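# Three arms carry a roped hoop onto the peg post

## Task

Without any hand touching the hoop or the peg, and working only through the ropes that tie the hoop to a metal block on each bench, take the hoop off the post it is on and settle it flat on the other post so that it rings the loose peg standing there. The peg must still be upright afterwards, the hoop must never touch the floor (touching it fails the task), and at the end every block must be lying on a bench.

## Robot and tools

SETUP. Three Kinova Gen3 arms, arm1, arm2 and arm3, each ending in a five-finger right hand, share one scene frame in metres: origin on the floor, +z up. Base (base_link) poses: arm1 at x=-0.158 y=+1.455 z=+0.994 quat_wxyz=(+0.689, +0.004, -0.003, -0.725); arm2 at x=-1.521 y=-0.540 z=+1.044 quat_wxyz=(+0.976, +0.001, -0.003, +0.218); arm3 at x=+1.465 y=-0.445 z=+1.019 quat_wxyz=(+0.078, +0.005, -0.004, +0.997). Each base looks along its own +x. The benches under the arms have their tops at z=+0.950. Reach is about 1.06 m from the joint1 axis. The hoop is moved only by pulling the blocks or ropes; loose objects may occasionally get a small shove from outside.

HAND GEOMETRY. The hand point sits 0.045 m in front of the palm. In its frame +z runs along straight fingers, +y leaves the palm, +x crosses the palm away from the thumb. Straight fingers extend 0.06 to 0.07 m past the point. A wrist bracket on the little-finger side can strike things. The wrist camera is on that side too, aimed at the hand point.

move. Arguments: arm1, arm2, arm3 (each optional, one object per arm) and cameras. Inside an arm's object:
- joints: a dictionary of absolute targets keyed by name. joint1_rad to joint7_rad are radians; ranges joint1/3/5/7 -6.283 to 6.283, joint2 -2.249 to 2.249, joint4 -2.579 to 2.579, joint6 -2.099 to 2.099. joint1 positive turns clockwise seen from above, 0 unfolds along the base +x; joint2 0 is upright, positive leans forward. Hand keys hand_little, hand_ring, hand_middle, hand_index, hand_thumb_bend, hand_thumb_turn run -1 (closed; for the thumb turn, in front of the palm) to +1 (open/straight; thumb beside palm). hand_force_limit (-1 to 1) is the closing force threshold, about 0 to 10 N at a fingertip (15 N for thumb motors). hand_speed (-0.96 to 1) scales finger speed; near -0.94 or below gives gentle grips. These two are settings only and do not restart a stopped motor.
- target: one list of 7 numbers [x, y, z, qw, qx, qy, qz], an absolute hand-point pose in the scene frame (metres, unit quaternion), written as the hand line prints it. The hand travels a straight line toward it, starting from its current hand_target pose. When target is given, joints may contain only the hand keys, otherwise the call is rejected.
- speed: top hand speed in m/s, 0.002 to 0.5, default 0.25; rotation capped at double that in rad/s.
- min_time_s: 0.1 to 8 s, the shortest duration for that arm's joint motions.
All parts of one action begin together; hand paths in an action finish together, within 10 s, and no action exceeds 15 s. Paths ignore obstacles and other arms; hands lag, drift and can overshoot speed when the arm is almost straight. A move with no action just reports all states and images. cameras: list of arm1_cam_wrist, arm2_cam_wrist, arm3_cam_wrist, cam_low, cam_side, cam_top, or all; [] for none; omitted means all only for an empty move.

wait: seconds (0 to 10) plus optional cameras; runs the scene with no new commands.
zoom_image: camera name and region [x0, y0, x1, y1] in pixels from the top-left, at most 504 by 504, taken from that camera's newest image.
show_instructions: no arguments; shows the reference page.
finished_scene: optional scene=1; ends for good, so the result must hold without the robots.

READING RESULTS. The move line lists arms given commands; as last shown marks arms left alone (status not commanded). hand is the measured hand pose (can be off at long reach); hand_target is the pose the held joint targets imply. Status words: done (within 1 cm and 2 degrees, or joints within ±0.01), off_target (resting short, maybe still pushing), time_out (joint gives up and holds), not_followed, joint command not followed or pose unreachable (a safety check withheld the motion; grippers still act). Joint velocities in rad/s; within noise means still. Joint torques are in joint order, positive toward larger angles; a change at rest signals contact or load. Flange force is the outside force on the tool along its axes, roughly. hand_stopped_by gives six words for little, ring, middle, index, thumb_bend, thumb_turn: moving, target, force, stalled or fault; the *_load_n lines give fingertip loads in N (positive pushes open). A lost grip shows as loads near 0. MOTOR HOT and OVER-TEMPERATURE FAULT lines warn of heat; keys marked limit_stop_at_motor_heat must be resent.

CAUTIONS. Robots pressing hard on each other, or a hand closing on another robot's fingers, fails the scene; the collision check may react late and lets fingers meet. Arms do not stop at contact and keep pushing until commanded away. Torque limits are 104.5 N m (joints 1 to 4) and 51.3 N m (5 to 7); exceeding them, or a joint lagging over 5 degrees from plan, halts that arm for 10 s. Motors are weak (about 28 to 60 N m), so heavy loads can make joints sag. Holding stretched poses or loads heats motors. If a call is refused or a stop hits it, later move, wait and finished_scene calls in the same reply are skipped. Avoid dropping blocks, swinging loads fast, slamming, or pushing anything off the benches or onto the floor, and never let the hoop reach the floor.

Each tool is called in YAML: its name, and indented under it one key for each argument.

Reference images:

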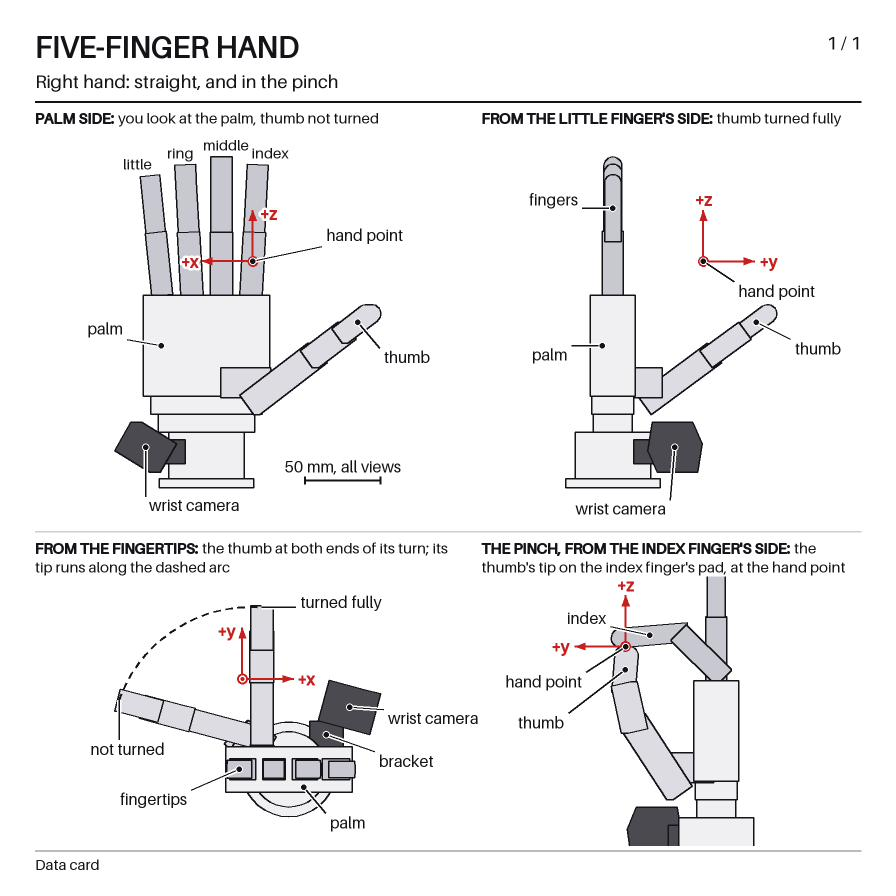

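## Session

move:

Scene clock: 0.00 s.
Joint torques (N m): no reading
Flange force (N): no reading
Joint velocities: within noise
arm1.joint_positions: joint1_rad=-0.839 joint2_rad=-0.421 joint3_rad=-0.104 joint4_rad=+1.375 joint5_rad=-0.021 joint6_rad=+1.927 joint7_rad=-1.669 hand_little=+1.000 hand_ring=+1.000 hand_middle=+1.000 hand_index=+1.000 hand_thumb_turn=+1.000 hand_thumb_bend=+1.000 hand_force_limit=+0.000 hand_speed=-0.800
arm1.joint_status: not commanded
arm1.hand_stopped_by: target,target,target,target,target,target
arm1.little_load_n: 0.0
arm1.ring_load_n: 0.0
arm1.middle_load_n: 0.0
arm1.index_load_n: 0.0
arm1.thumb_bend_load_n: 0.0
arm1.thumb_turn_load_n: 0.0
arm1.hand: x=+0.0240 y=+1.3652 z=+1.5429 quat_wxyz=(-0.124, -0.373, -0.918, +0.047) (m; scene frame)
arm1.hand_target: x=+0.0240 y=+1.3652 z=+1.5429 quat_wxyz=(-0.124, -0.373, -0.918, +0.047) (m; scene frame)
arm1.hand_status: not commanded
arm2.joint_positions: joint1_rad=-0.351 joint2_rad=-0.448 joint3_rad=+0.022 joint4_rad=+1.362 joint5_rad=+0.061 joint6_rad=+1.988 joint7_rad=-1.797 hand_little=+1.000 hand_ring=+1.000 hand_middle=+1.000 hand_index=+1.000 hand_thumb_turn=+1.000 hand_thumb_bend=+1.000 hand_force_limit=+0.000 hand_speed=-0.800
arm2.joint_status: not commanded
arm2.hand_stopped_by: target,target,target,target,target,target
arm2.little_load_n: 0.0
arm2.ring_load_n: 0.0
arm2.middle_load_n: 0.0
arm2.index_load_n: 0.0
arm2.thumb_bend_load_n: 0.0
arm2.thumb_turn_load_n: 0.0
arm2.hand: x=-1.3930 y=-0.4074 z=+1.5968 quat_wxyz=(-0.118, +0.251, -0.960, -0.039) (m; scene frame)
arm2.hand_target: x=-1.3930 y=-0.4074 z=+1.5968 quat_wxyz=(-0.118, +0.251, -0.960, -0.039) (m; scene frame)
arm2.hand_status: not commanded
arm3.joint_positions: joint1_rad=-0.689 joint2_rad=-0.343 joint3_rad=-0.042 joint4_rad=+1.411 joint5_rad=+0.015 joint6_rad=+2.064 joint7_rad=-1.724 hand_little=+1.000 hand_ring=+1.000 hand_middle=+1.000 hand_index=+1.000 hand_thumb_turn=+1.000 hand_thumb_bend=+1.000 hand_force_limit=+0.000 hand_speed=-0.800
arm3.joint_status: not commanded
arm3.hand_stopped_by: target,target,target,target,target,target
arm3.little_load_n: 0.0
arm3.ring_load_n: 0.0
arm3.middle_load_n: 0.0
arm3.index_load_n: 0.0
arm3.thumb_bend_load_n: 0.0
arm3.thumb_turn_load_n: 0.0
arm3.hand: x=+1.3365 y=-0.5687 z=+1.5286 quat_wxyz=(-0.016, +0.979, +0.205, -0.013) (m; scene frame)
arm3.hand_target: x=+1.3365 y=-0.5687 z=+1.5286 quat_wxyz=(-0.016, +0.979, +0.205, -0.013) (m; scene frame)
arm3.hand_status: not commanded
pictures: arm1_cam_wrist, arm2_cam_wrist, arm3_cam_wrist, cam_low, cam_side, cam_top
Images, in order (width x height): arm1_cam_wrist 672x504, arm2_cam_wrist 672x504, arm3_cam_wrist 672x504, cam_low 672x504, cam_side 672x504, cam_top 672x504.

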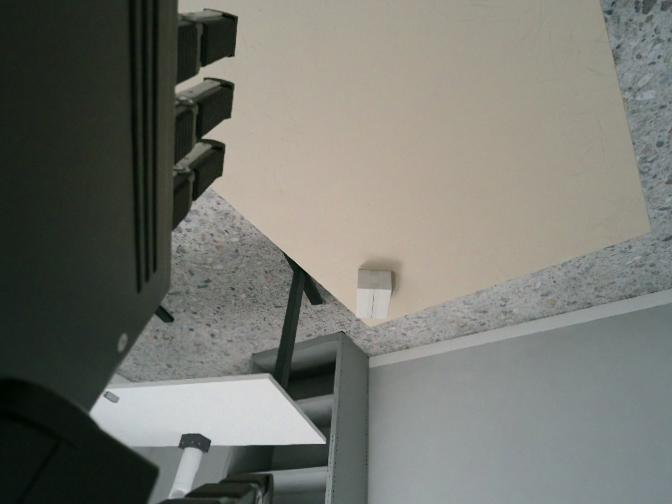

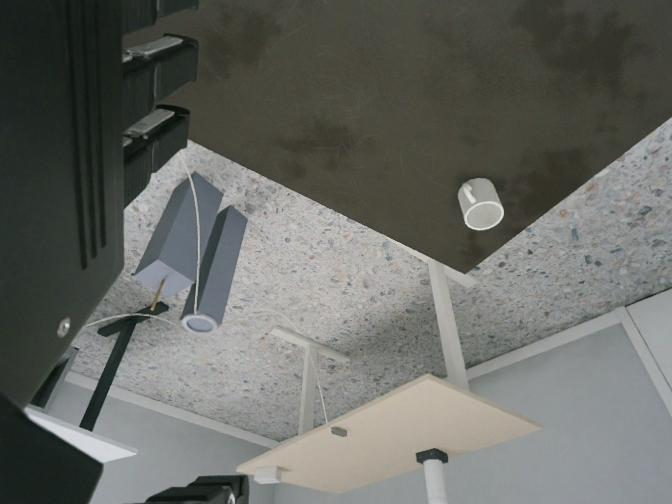

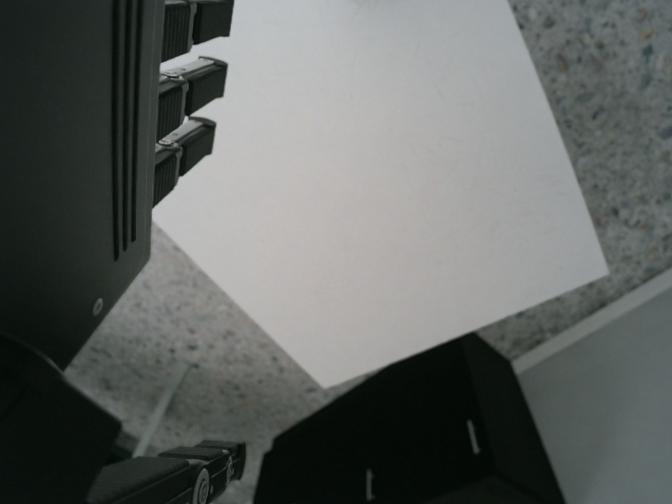

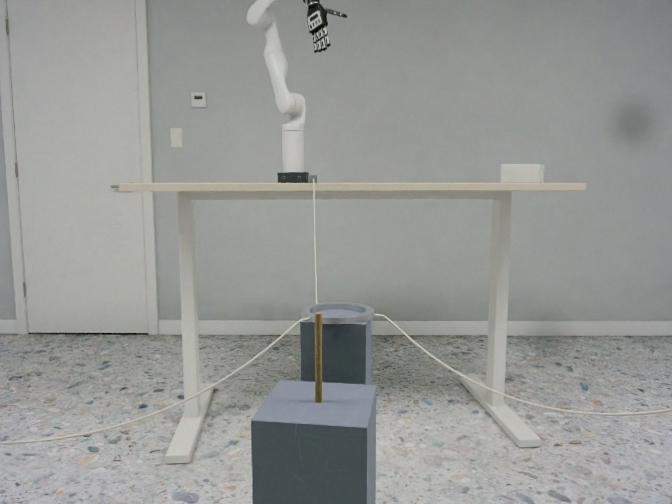

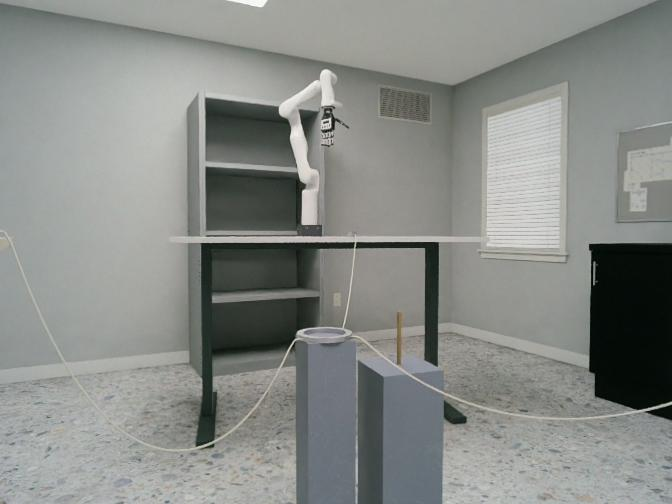

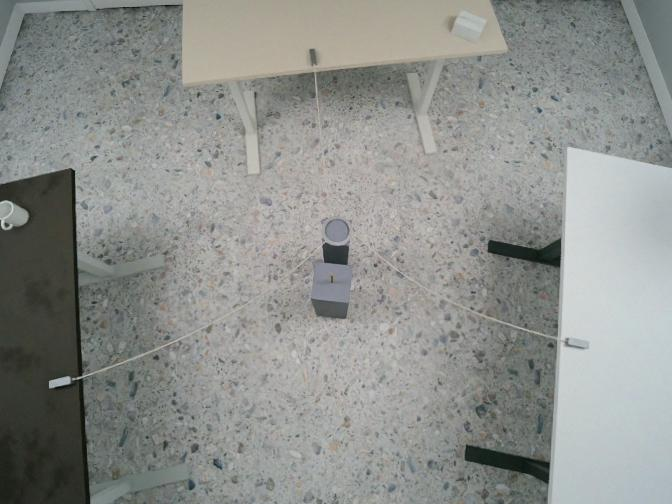

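zoom_image:
  camera: "cam_top"
  region: [250, 180, 430, 350]

zoom_image:
  camera: "cam_low"
  region: [220, 270, 460, 504]

zoom_image:
  camera: "cam_side"
  region: [240, 210, 500, 470]

zoom_image:
  camera: "cam_top"
  region: [270, 20, 370, 120]

Scaled by 2.800 from the camera's image (finer frame: 960x720).

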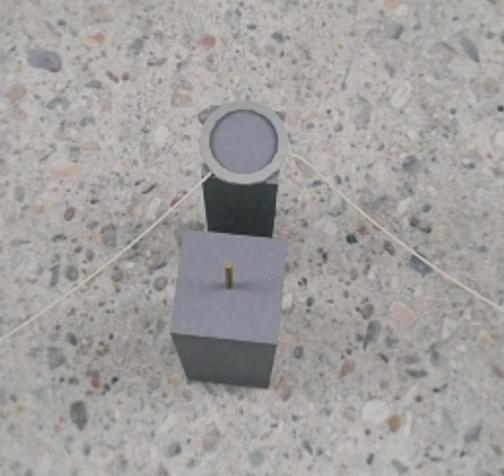

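Scaled by 2.100 from the camera's image (finer frame: 960x720).

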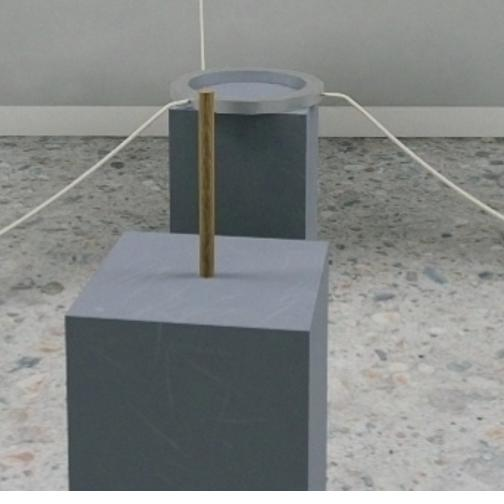

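Scaled by 1.938 from the camera's image (finer frame: 960x720).

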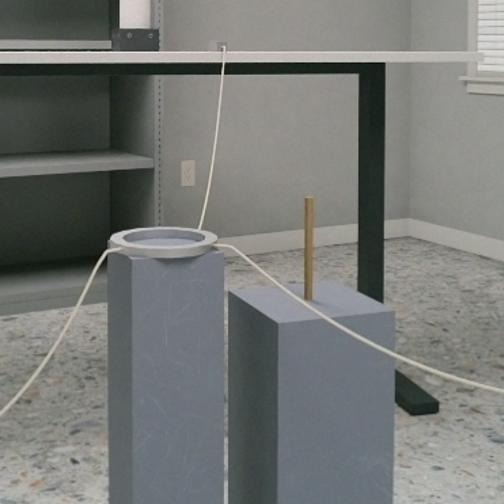

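Scaled by 5.040 from the camera's image (finer frame: 960x720).

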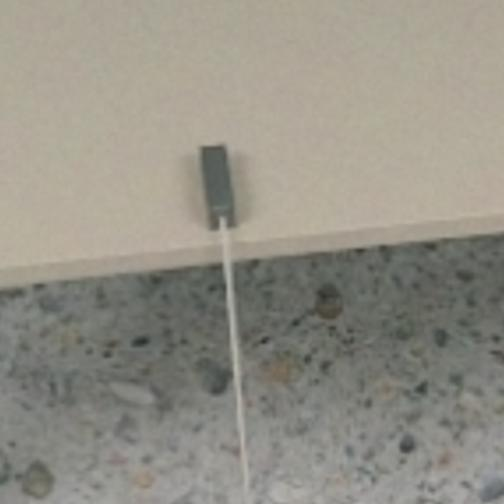

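move:
  arm1: {"target": [-0.08, 1.08, 1.3, 0, 0.7248, 0.6890, 0]}
  arm2: {"target": [-1.12, -0.35, 1.3, 0, -0.218, 0.976, 0]}
  arm3: {"target": [1.05, -0.38, 1.3, 0, 0.997, -0.078, 0]}
  cameras: ["all"]

Scene clock: 68.57 s.
Joint torques (N m): arm1=[-0.85 -8.69 1.45 -8.98 -0.41 0.51 0.4] | arm2=[0.84 -13.24 1.07 -7.38 0.17 -0.36 0.01] | arm3=[-0.45 -10.44 1.5 -6.81 0.18 0.19 0.36]
Flange force (N): arm1=[3.8 1.0 4.3] | arm2=[-2.0 1.4 -1.2] | arm3=[-1.7 -0.2 -1.3]
move: arm1 done; arm2 done; arm3 done
Joint velocities: within noise
arm1.joint_positions: joint1_rad=-0.569 joint2_rad=+0.083 joint3_rad=+0.407 joint4_rad=+1.740 joint5_rad=-0.024 joint6_rad=+1.326 joint7_rad=-1.728 hand_little=+1.000 hand_ring=+1.000 hand_middle=+1.000 hand_index=+1.000 hand_thumb_turn=+1.000 hand_thumb_bend=+1.000 hand_force_limit=+0.000 hand_speed=-0.800
arm1.joint_status: not commanded
arm1.hand_stopped_by: target,target,target,target,target,target
arm1.little_load_n: 0.0
arm1.ring_load_n: 0.0
arm1.middle_load_n: 0.0
arm1.index_load_n: 0.0
arm1.thumb_bend_load_n: 0.0
arm1.thumb_turn_load_n: 0.0
arm1.hand: x=-0.0800 y=+1.0800 z=+1.3000 quat_wxyz=(+0.000, -0.725, -0.689, +0.000)
arm1.hand_target: x=-0.0800 y=+1.0800 z=+1.3000 quat_wxyz=(+0.000, -0.725, -0.689, +0.000)
arm1.hand_status: done (0.000 m and 0.0 deg from the pose sent, 0.389 m and 50.9 deg at the start)
arm2.joint_positions: joint1_rad=-0.236 joint2_rad=+0.320 joint3_rad=+0.428 joint4_rad=+1.640 joint5_rad=-0.139 joint6_rad=+1.218 joint7_rad=-1.348 hand_little=+1.000 hand_ring=+1.000 hand_middle=+1.000 hand_index=+1.000 hand_thumb_turn=+1.000 hand_thumb_bend=+1.000 hand_force_limit=+0.000 hand_speed=-0.800
arm2.joint_status: not commanded
arm2.hand_stopped_by: target,target,target,target,target,target
arm2.little_load_n: 0.0
arm2.ring_load_n: 0.0
arm2.middle_load_n: 0.0
arm2.index_load_n: 0.0
arm2.thumb_bend_load_n: 0.0
arm2.thumb_turn_load_n: 0.0
arm2.hand: x=-1.1200 y=-0.3500 z=+1.3000 quat_wxyz=(+0.000, +0.218, -0.976, +0.000)
arm2.hand_target: x=-1.1200 y=-0.3500 z=+1.3000 quat_wxyz=(+0.000, +0.218, -0.976, +0.000)
arm2.hand_status: done (0.000 m and 0.0 deg from the pose sent, 0.407 m and 14.8 deg at the start)
arm3.joint_positions: joint1_rad=-0.354 joint2_rad=+0.266 joint3_rad=+0.590 joint4_rad=+1.653 joint5_rad=-0.158 joint6_rad=+1.280 joint7_rad=-1.305 hand_little=+1.000 hand_ring=+1.000 hand_middle=+1.000 hand_index=+1.000 hand_thumb_turn=+1.000 hand_thumb_bend=+1.000 hand_force_limit=+0.000 hand_speed=-0.800
arm3.joint_status: not commanded
arm3.hand_stopped_by: target,target,target,target,target,target
arm3.little_load_n: 0.0
arm3.ring_load_n: 0.0
arm3.middle_load_n: 0.0
arm3.index_load_n: 0.0
arm3.thumb_bend_load_n: 0.0
arm3.thumb_turn_load_n: 0.0
arm3.hand: x=+1.0500 y=-0.3800 z=+1.3000 quat_wxyz=(+0.000, +0.997, -0.078, +0.000)
arm3.hand_target: x=+1.0500 y=-0.3800 z=+1.3000 quat_wxyz=(+0.000, +0.997, -0.078, +0.000)
arm3.hand_status: done (0.000 m and 0.0 deg from the pose sent, 0.412 m and 32.7 deg at the start)
pictures: arm1_cam_wrist, arm2_cam_wrist, arm3_cam_wrist, cam_low, cam_side, cam_top
Images, in order (width x height): arm1_cam_wrist 672x504, arm2_cam_wrist 672x504, arm3_cam_wrist 672x504, cam_low 672x504, cam_side 672x504, cam_top 672x504.

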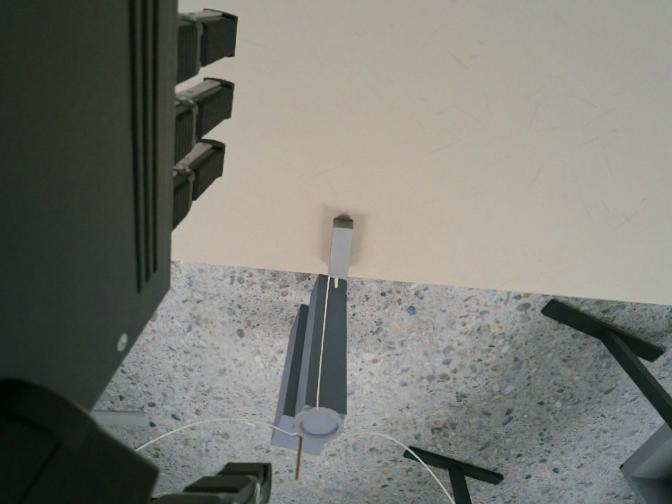

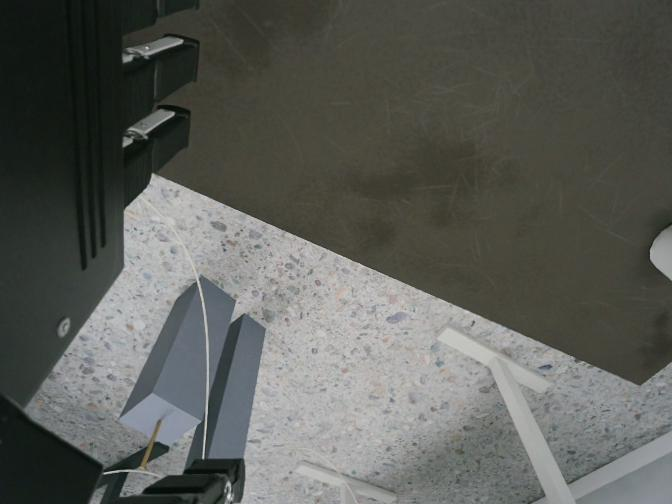

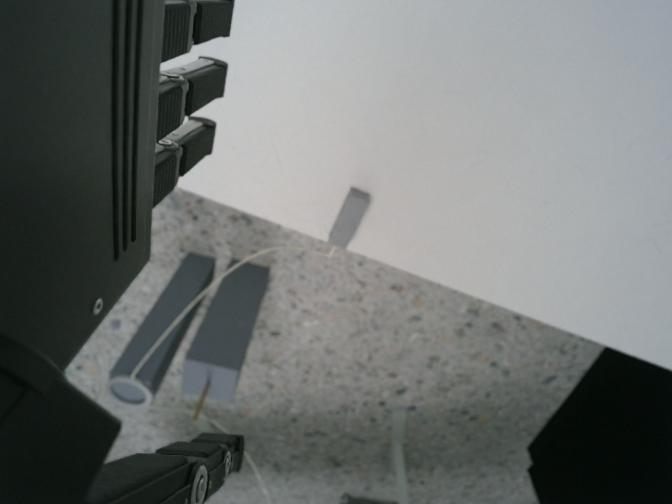

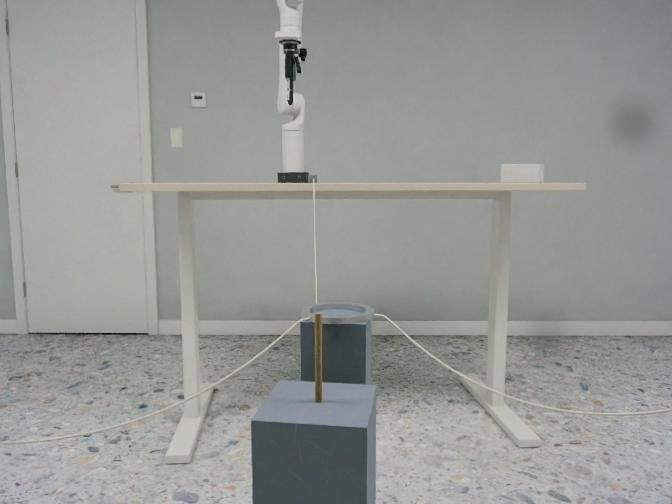

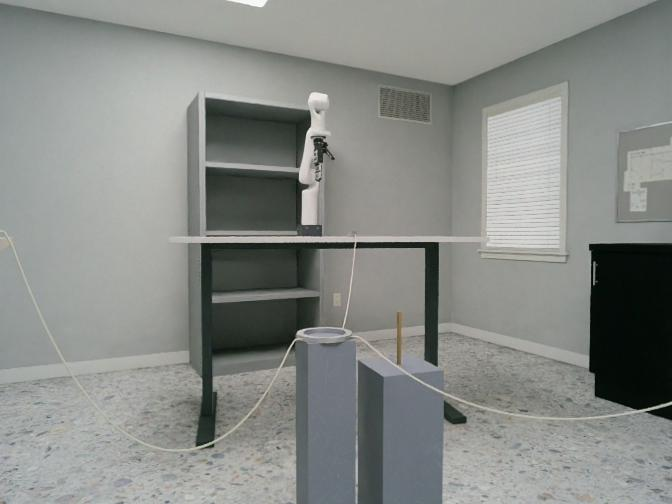

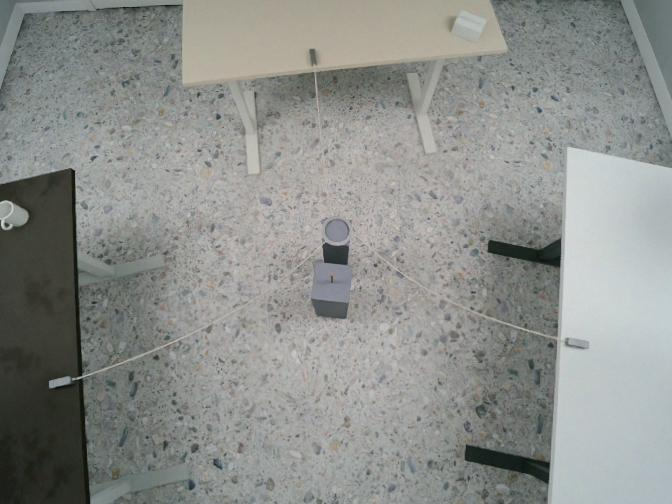

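move:
  arm2: {"target": [-1.12, -0.58, 1.3, 0, -0.218, 0.976, 0]}
  cameras: ["arm2_cam_wrist", "arm1_cam_wrist", "arm3_cam_wrist"]

zoom_image:
  camera: "arm1_cam_wrist"
  region: [290, 190, 400, 300]

zoom_image:
  camera: "arm3_cam_wrist"
  region: [290, 160, 410, 280]

Scene clock: 90.03 s.
Joint torques (N m): arm1=[-0.87 -8.72 1.49 -9.01 -0.45 0.46 0.4] | arm2=[0.77 -12.66 1.28 -7.36 0.12 -0.33 0.04] | arm3=[-0.44 -10.41 1.48 -6.81 0.15 0.22 0.3]
Flange force (N): arm1=[3.8 1.0 4.2] | arm2=[-2.1 0.4 -1.1] | arm3=[-1.5 -0.4 -1.2]
move: arm2 done
Joint velocities: within noise
arm1, arm3: as last shown
arm2.joint_positions: joint1_rad=+0.225 joint2_rad=+0.322 joint3_rad=+0.557 joint4_rad=+1.658 joint5_rad=-0.175 joint6_rad=+1.217 joint7_rad=-0.749 hand_little=+1.000 hand_ring=+1.000 hand_middle=+1.000 hand_index=+1.000 hand_thumb_turn=+1.000 hand_thumb_bend=+1.000 hand_force_limit=+0.000 hand_speed=-0.800
arm2.joint_status: not commanded
arm2.hand_stopped_by: target,target,target,target,target,target
arm2.little_load_n: 0.5
arm2.ring_load_n: 0.0
arm2.middle_load_n: 0.0
arm2.index_load_n: 0.0
arm2.thumb_bend_load_n: -0.5
arm2.thumb_turn_load_n: 0.0
arm2.hand: x=-1.1200 y=-0.5800 z=+1.3000 quat_wxyz=(+0.000, +0.218, -0.976, +0.000)
arm2.hand_target: x=-1.1200 y=-0.5800 z=+1.3000 quat_wxyz=(+0.000, +0.218, -0.976, +0.000)
arm2.hand_status: done (0.000 m and 0.0 deg from the pose sent, 0.230 m and 0.0 deg at the start)
pictures: arm1_cam_wrist, arm2_cam_wrist, arm3_cam_wrist
Images, in order (width x height): arm1_cam_wrist 672x504, arm2_cam_wrist 672x504, arm3_cam_wrist 672x504.

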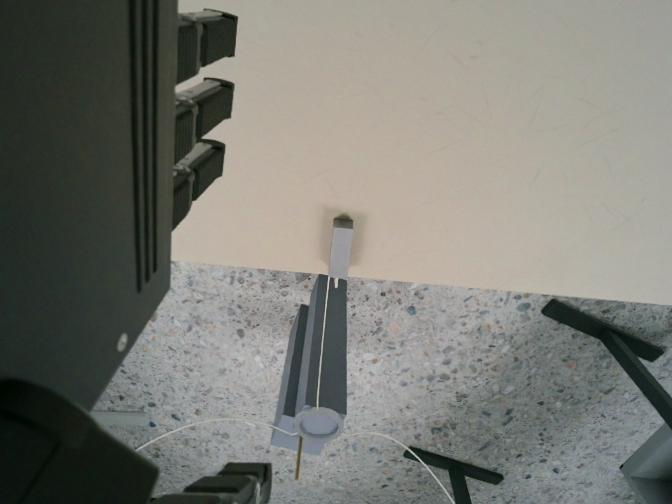

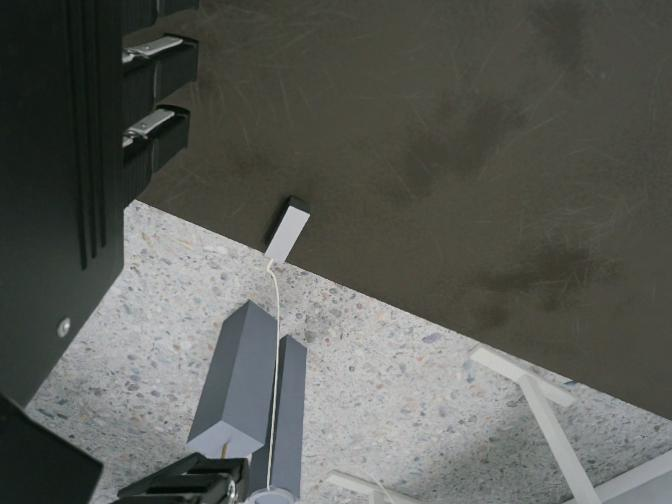

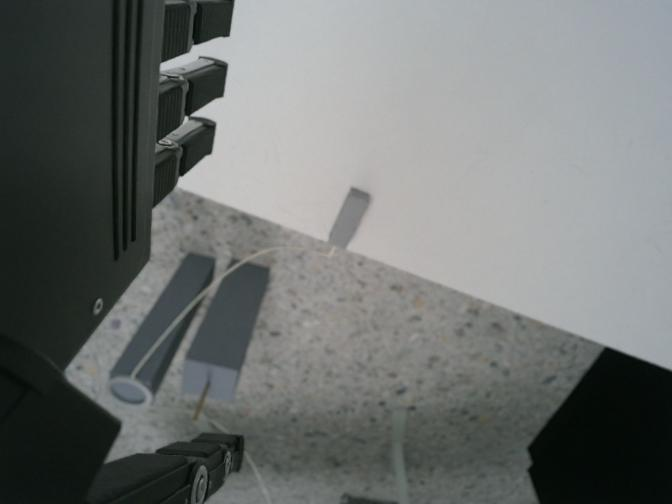

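Scaled by 4.582 from the camera's image (finer frame: 960x720).

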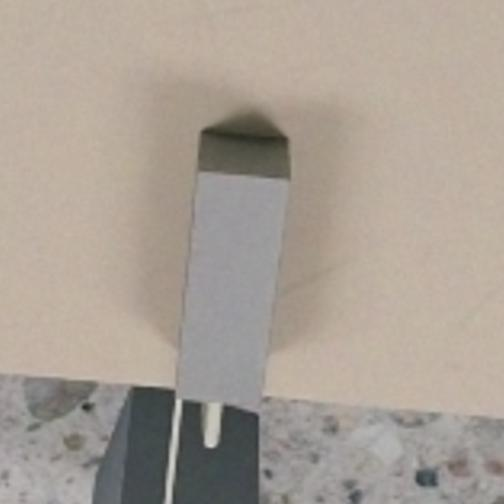

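Scaled by 4.200 from the camera's image (finer frame: 960x720).

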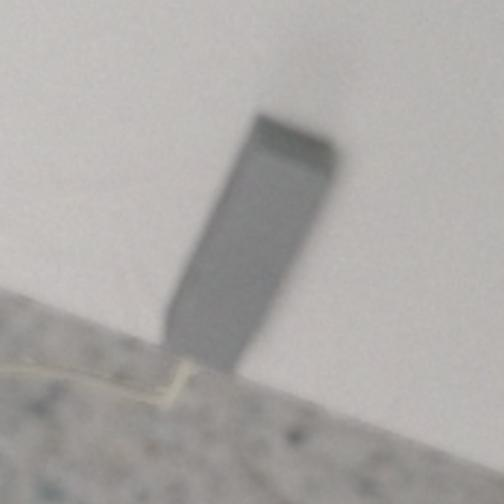

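move:
  arm1: {"target": [-0.08, 0.994, 1.15, 0, 0.7248, 0.6890, 0]}
  arm2: {"target": [-1.045, -0.599, 1.15, 0, -0.218, 0.976, 0]}
  arm3: {"target": [1.006, -0.387, 1.15, 0, 0.997, -0.078, 0]}
  cameras: ["all"]

zoom_image:
  camera: "cam_low"
  region: [280, 150, 360, 210]

zoom_image:
  camera: "cam_side"
  region: [320, 210, 400, 270]

Scene clock: 107.27 s.
Joint torques (N m): arm1=[-0.77 -14.24 2.56 -7.45 -0.46 0.53 0.47] | arm2=[0.79 -17.44 2.35 -5.86 0.14 -0.29 0.03] | arm3=[-0.39 -13.74 2.38 -5.09 0.19 0.24 0.35]
Flange force (N): arm1=[3.4 -0.4 3.5] | arm2=[-2.2 0.5 -0.9] | arm3=[-1.8 -0.5 -0.6]
move: arm1 done; arm2 done; arm3 done
Joint velocities: within noise
arm1.joint_positions: joint1_rad=-0.445 joint2_rad=+0.454 joint3_rad=+0.393 joint4_rad=+1.796 joint5_rad=-0.198 joint6_rad=+0.932 joint7_rad=-1.539 hand_little=+1.000 hand_ring=+1.000 hand_middle=+1.000 hand_index=+1.000 hand_thumb_turn=+1.000 hand_thumb_bend=+1.000 hand_force_limit=+0.000 hand_speed=-0.800
arm1.joint_status: not commanded
arm1.hand_stopped_by: target,target,target,target,target,target
arm1.little_load_n: 0.0
arm1.ring_load_n: 0.0
arm1.middle_load_n: 0.0
arm1.index_load_n: 0.0
arm1.thumb_bend_load_n: 0.0
arm1.thumb_turn_load_n: 0.0
arm1.hand: x=-0.0800 y=+0.9940 z=+1.1500 quat_wxyz=(+0.000, -0.725, -0.689, +0.000)
arm1.hand_target: x=-0.0800 y=+0.9940 z=+1.1500 quat_wxyz=(+0.000, -0.725, -0.689, +0.000)
arm1.hand_status: done (0.000 m and 0.0 deg from the pose sent, 0.173 m and 0.0 deg at the start)
arm2.joint_positions: joint1_rad=+0.355 joint2_rad=+0.675 joint3_rad=+0.466 joint4_rad=+1.638 joint5_rad=-0.356 joint6_rad=+0.920 joint7_rad=-0.618 hand_little=+1.000 hand_ring=+1.000 hand_middle=+1.000 hand_index=+1.000 hand_thumb_turn=+1.000 hand_thumb_bend=+1.000 hand_force_limit=+0.000 hand_speed=-0.800
arm2.joint_status: not commanded
arm2.hand_stopped_by: target,target,target,target,target,target
arm2.little_load_n: 0.0
arm2.ring_load_n: 0.0
arm2.middle_load_n: 0.0
arm2.index_load_n: 0.0
arm2.thumb_bend_load_n: 0.0
arm2.thumb_turn_load_n: 0.0
arm2.hand: x=-1.0450 y=-0.5990 z=+1.1500 quat_wxyz=(+0.000, +0.218, -0.976, +0.000)
arm2.hand_target: x=-1.0450 y=-0.5990 z=+1.1500 quat_wxyz=(+0.000, +0.218, -0.976, +0.000)
arm2.hand_status: done (0.000 m and 0.0 deg from the pose sent, 0.169 m and 0.0 deg at the start)
arm3.joint_positions: joint1_rad=-0.287 joint2_rad=+0.541 joint3_rad=+0.504 joint4_rad=+1.802 joint5_rad=-0.331 joint6_rad=+0.893 joint7_rad=-1.203 hand_little=+1.000 hand_ring=+1.000 hand_middle=+1.000 hand_index=+1.000 hand_thumb_turn=+1.000 hand_thumb_bend=+1.000 hand_force_limit=+0.000 hand_speed=-0.800
arm3.joint_status: not commanded
arm3.hand_stopped_by: target,target,target,target,target,target
arm3.little_load_n: 0.0
arm3.ring_load_n: 0.0
arm3.middle_load_n: 0.0
arm3.index_load_n: 0.0
arm3.thumb_bend_load_n: 0.0
arm3.thumb_turn_load_n: 0.0
arm3.hand: x=+1.0060 y=-0.3870 z=+1.1500 quat_wxyz=(+0.000, +0.997, -0.078, +0.000)
arm3.hand_target: x=+1.0060 y=-0.3870 z=+1.1500 quat_wxyz=(+0.000, +0.997, -0.078, +0.000)
arm3.hand_status: done (0.000 m and 0.0 deg from the pose sent, 0.156 m and 0.0 deg at the start)
pictures: arm1_cam_wrist, arm2_cam_wrist, arm3_cam_wrist, cam_low, cam_side, cam_top
Images, in order (width x height): arm1_cam_wrist 672x504, arm2_cam_wrist 672x504, arm3_cam_wrist 672x504, cam_low 672x504, cam_side 672x504, cam_top 672x504.

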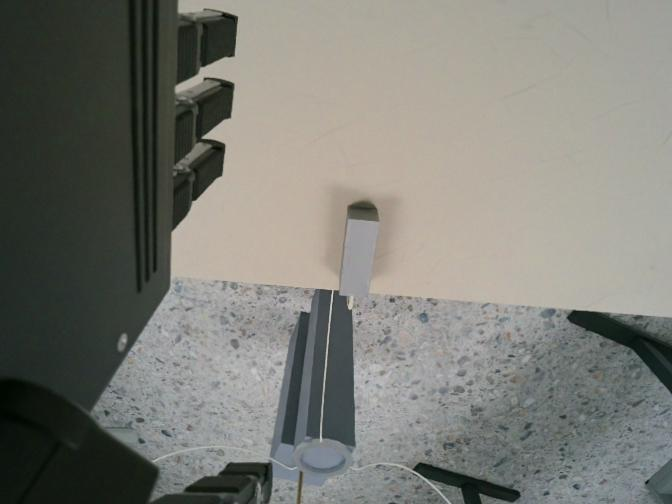

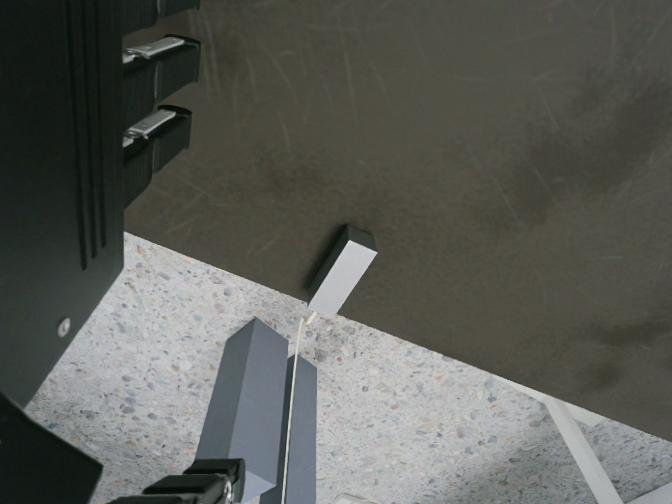

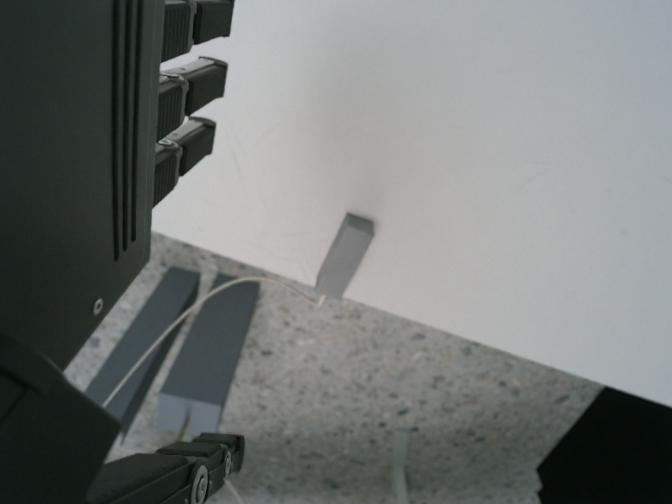

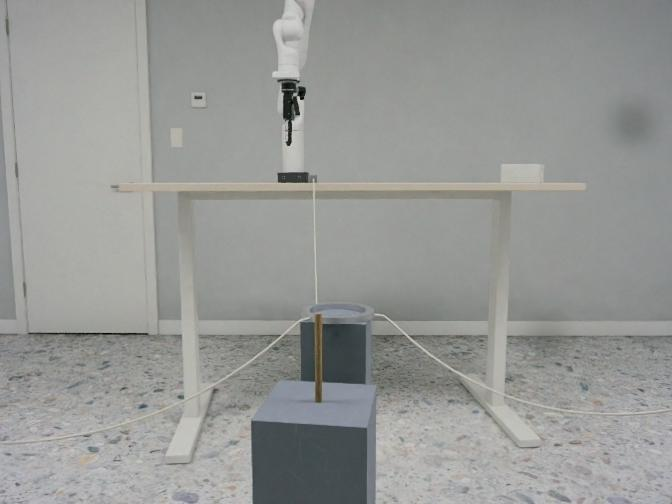

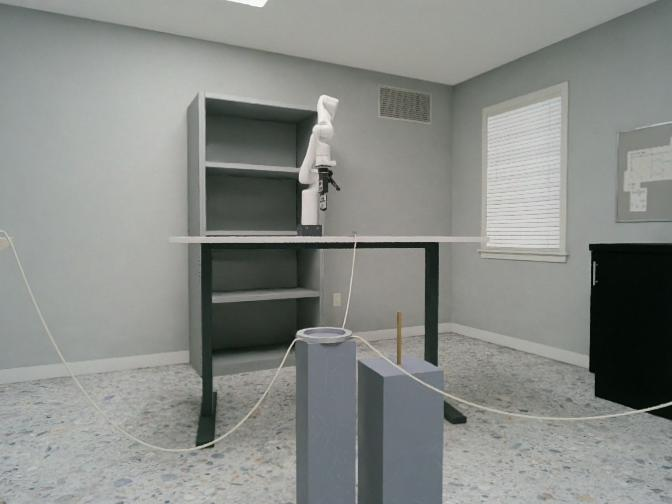

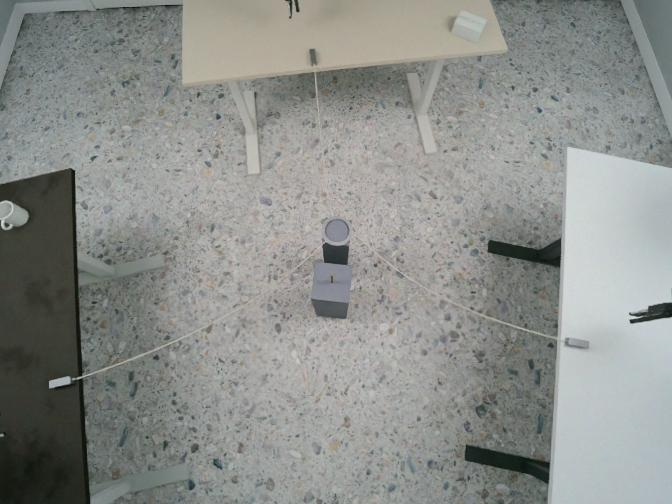

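Scaled by 6.300 from the camera's image (finer frame: 960x720).

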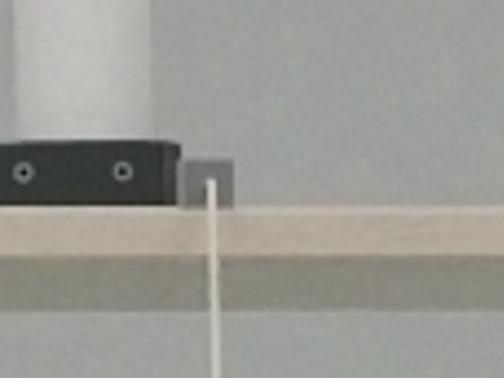

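Scaled by 6.300 from the camera's image (finer frame: 960x720).

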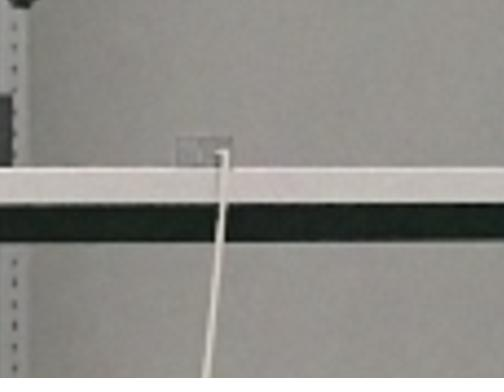

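zoom_image:
  camera: "arm3_cam_wrist"
  region: [290, 190, 410, 310]

zoom_image:
  camera: "arm2_cam_wrist"
  region: [280, 210, 400, 330]

zoom_image:
  camera: "arm1_cam_wrist"
  region: [300, 190, 420, 310]

Scaled by 4.200 from the camera's image (finer frame: 960x720).

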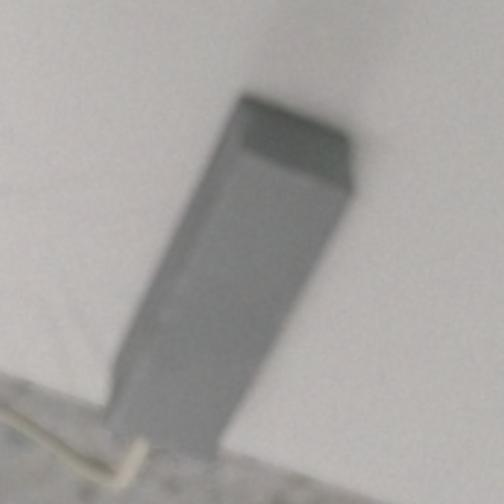

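Scaled by 4.200 from the camera's image (finer frame: 960x720).

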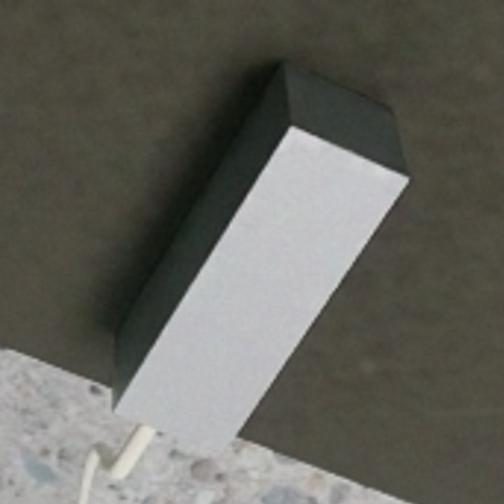

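Scaled by 4.200 from the camera's image (finer frame: 960x720).

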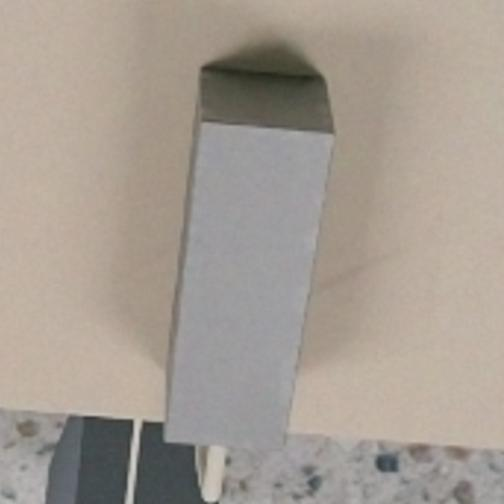

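move:
  arm1: {"joints": {"joint7_rad": 1.603, "hand_speed": 0.0, "hand_thumb_turn": -1, "hand_thumb_bend": 0.5, "hand_index": 0.4, "hand_middle": 0.4, "hand_ring": 0.4, "hand_little": 0.4}}
  arm2: {"joints": {"joint7_rad": 2.524, "hand_speed": 0.0, "hand_thumb_turn": -1, "hand_thumb_bend": 0.5, "hand_index": 0.4, "hand_middle": 0.4, "hand_ring": 0.4, "hand_little": 0.4}}
  arm3: {"joints": {"joint7_rad": 1.939, "hand_speed": 0.0, "hand_thumb_turn": -1, "hand_thumb_bend": 0.5, "hand_index": 0.4, "hand_middle": 0.4, "hand_ring": 0.4, "hand_little": 0.4}}
  cameras: ["arm1_cam_wrist", "arm2_cam_wrist", "arm3_cam_wrist"]

Scene clock: 386.30 s.
Joint torques (N m): arm1=[-0.84 -14.09 2.58 -7.21 -0.43 0.58 0.48] | arm2=[0.82 -17.3 2.42 -5.82 0.25 -0.31 0] | arm3=[-0.41 -13.62 2.39 -4.95 0.26 0.3 0.29]
Flange force (N): arm1=[-2.9 0.5 3.1] | arm2=[2.2 -0.6 -1.1] | arm3=[2.0 0.7 -0.7]
move: arm1 done; arm2 done; arm3 done
Joint velocities: within noise
arm1.joint_positions: joint1_rad=-0.445 joint2_rad=+0.454 joint3_rad=+0.393 joint4_rad=+1.796 joint5_rad=-0.198 joint6_rad=+0.932 joint7_rad=+1.603 hand_little=+0.400 hand_ring=+0.400 hand_middle=+0.400 hand_index=+0.400 hand_thumb_turn=-1.000 hand_thumb_bend=+0.500 hand_force_limit=+0.000 hand_speed=+0.000
arm1.joint_status: all done
arm1.hand_stopped_by: target,target,target,target,target,target
arm1.little_load_n: 0.0
arm1.ring_load_n: 0.5
arm1.middle_load_n: 0.0
arm1.index_load_n: 0.0
arm1.thumb_bend_load_n: 0.0
arm1.thumb_turn_load_n: 0.0
arm1.hand: x=-0.1971 y=+1.0616 z=+1.1500 quat_wxyz=(+0.000, +0.689, -0.725, +0.000)
arm1.hand_target: x=-0.1971 y=+1.0616 z=+1.1500 quat_wxyz=(+0.000, +0.689, -0.725, +0.000)
arm1.hand_status: not commanded
arm2.joint_positions: joint1_rad=+0.355 joint2_rad=+0.675 joint3_rad=+0.466 joint4_rad=+1.638 joint5_rad=-0.356 joint6_rad=+0.920 joint7_rad=+2.524 hand_little=+0.400 hand_ring=+0.400 hand_middle=+0.400 hand_index=+0.400 hand_thumb_turn=-1.000 hand_thumb_bend=+0.500 hand_force_limit=+0.000 hand_speed=+0.000
arm2.joint_status: all done
arm2.hand_stopped_by: target,target,target,target,target,target
arm2.little_load_n: 0.0
arm2.ring_load_n: 0.0
arm2.middle_load_n: 0.0
arm2.index_load_n: 0.0
arm2.thumb_bend_load_n: 0.0
arm2.thumb_turn_load_n: 0.0
arm2.hand: x=-1.0496 y=-0.7341 z=+1.1500 quat_wxyz=(+0.000, +0.976, +0.218, +0.000)
arm2.hand_target: x=-1.0496 y=-0.7341 z=+1.1500 quat_wxyz=(+0.000, +0.976, +0.218, +0.000)
arm2.hand_status: not commanded
arm3.joint_positions: joint1_rad=-0.287 joint2_rad=+0.541 joint3_rad=+0.504 joint4_rad=+1.802 joint5_rad=-0.331 joint6_rad=+0.893 joint7_rad=+1.939 hand_little=+0.400 hand_ring=+0.400 hand_middle=+0.400 hand_index=+0.400 hand_thumb_turn=-1.000 hand_thumb_bend=+0.500 hand_force_limit=+0.000 hand_speed=+0.000
arm3.joint_status: all done
arm3.hand_stopped_by: target,target,target,target,target,target
arm3.little_load_n: 0.0
arm3.ring_load_n: 0.0
arm3.middle_load_n: 0.0
arm3.index_load_n: 0.0
arm3.thumb_bend_load_n: 0.0
arm3.thumb_turn_load_n: 0.0
arm3.hand: x=+1.0856 y=-0.2777 z=+1.1500 quat_wxyz=(+0.000, +0.078, +0.997, +0.000)
arm3.hand_target: x=+1.0856 y=-0.2777 z=+1.1500 quat_wxyz=(+0.000, +0.078, +0.997, +0.000)
arm3.hand_status: not commanded
Images, in order (width x height): arm1_cam_wrist 672x504, arm2_cam_wrist 672x504, arm3_cam_wrist 672x504.

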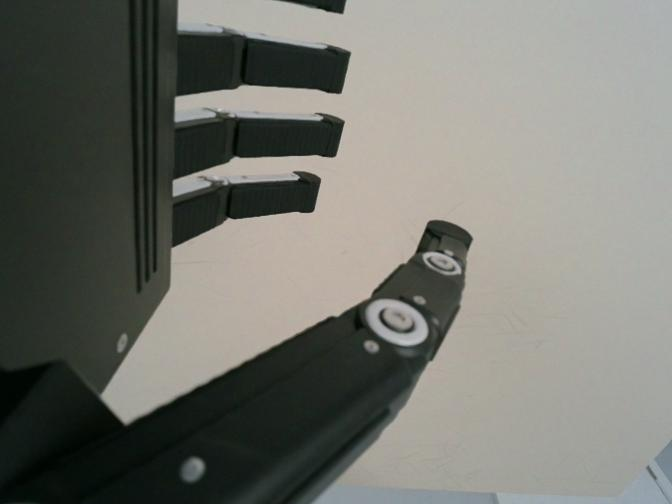

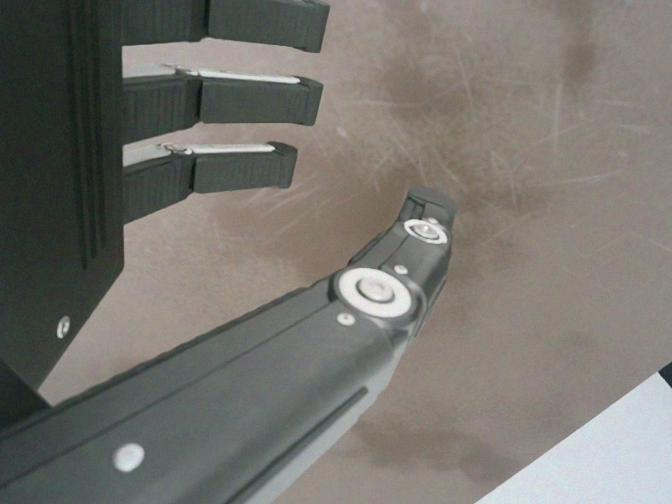

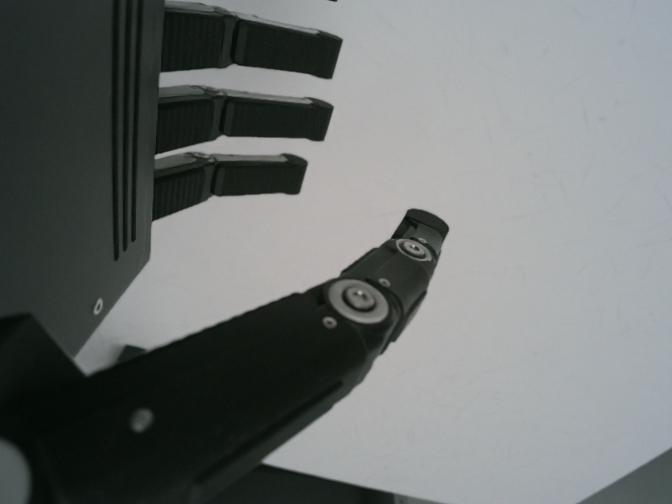

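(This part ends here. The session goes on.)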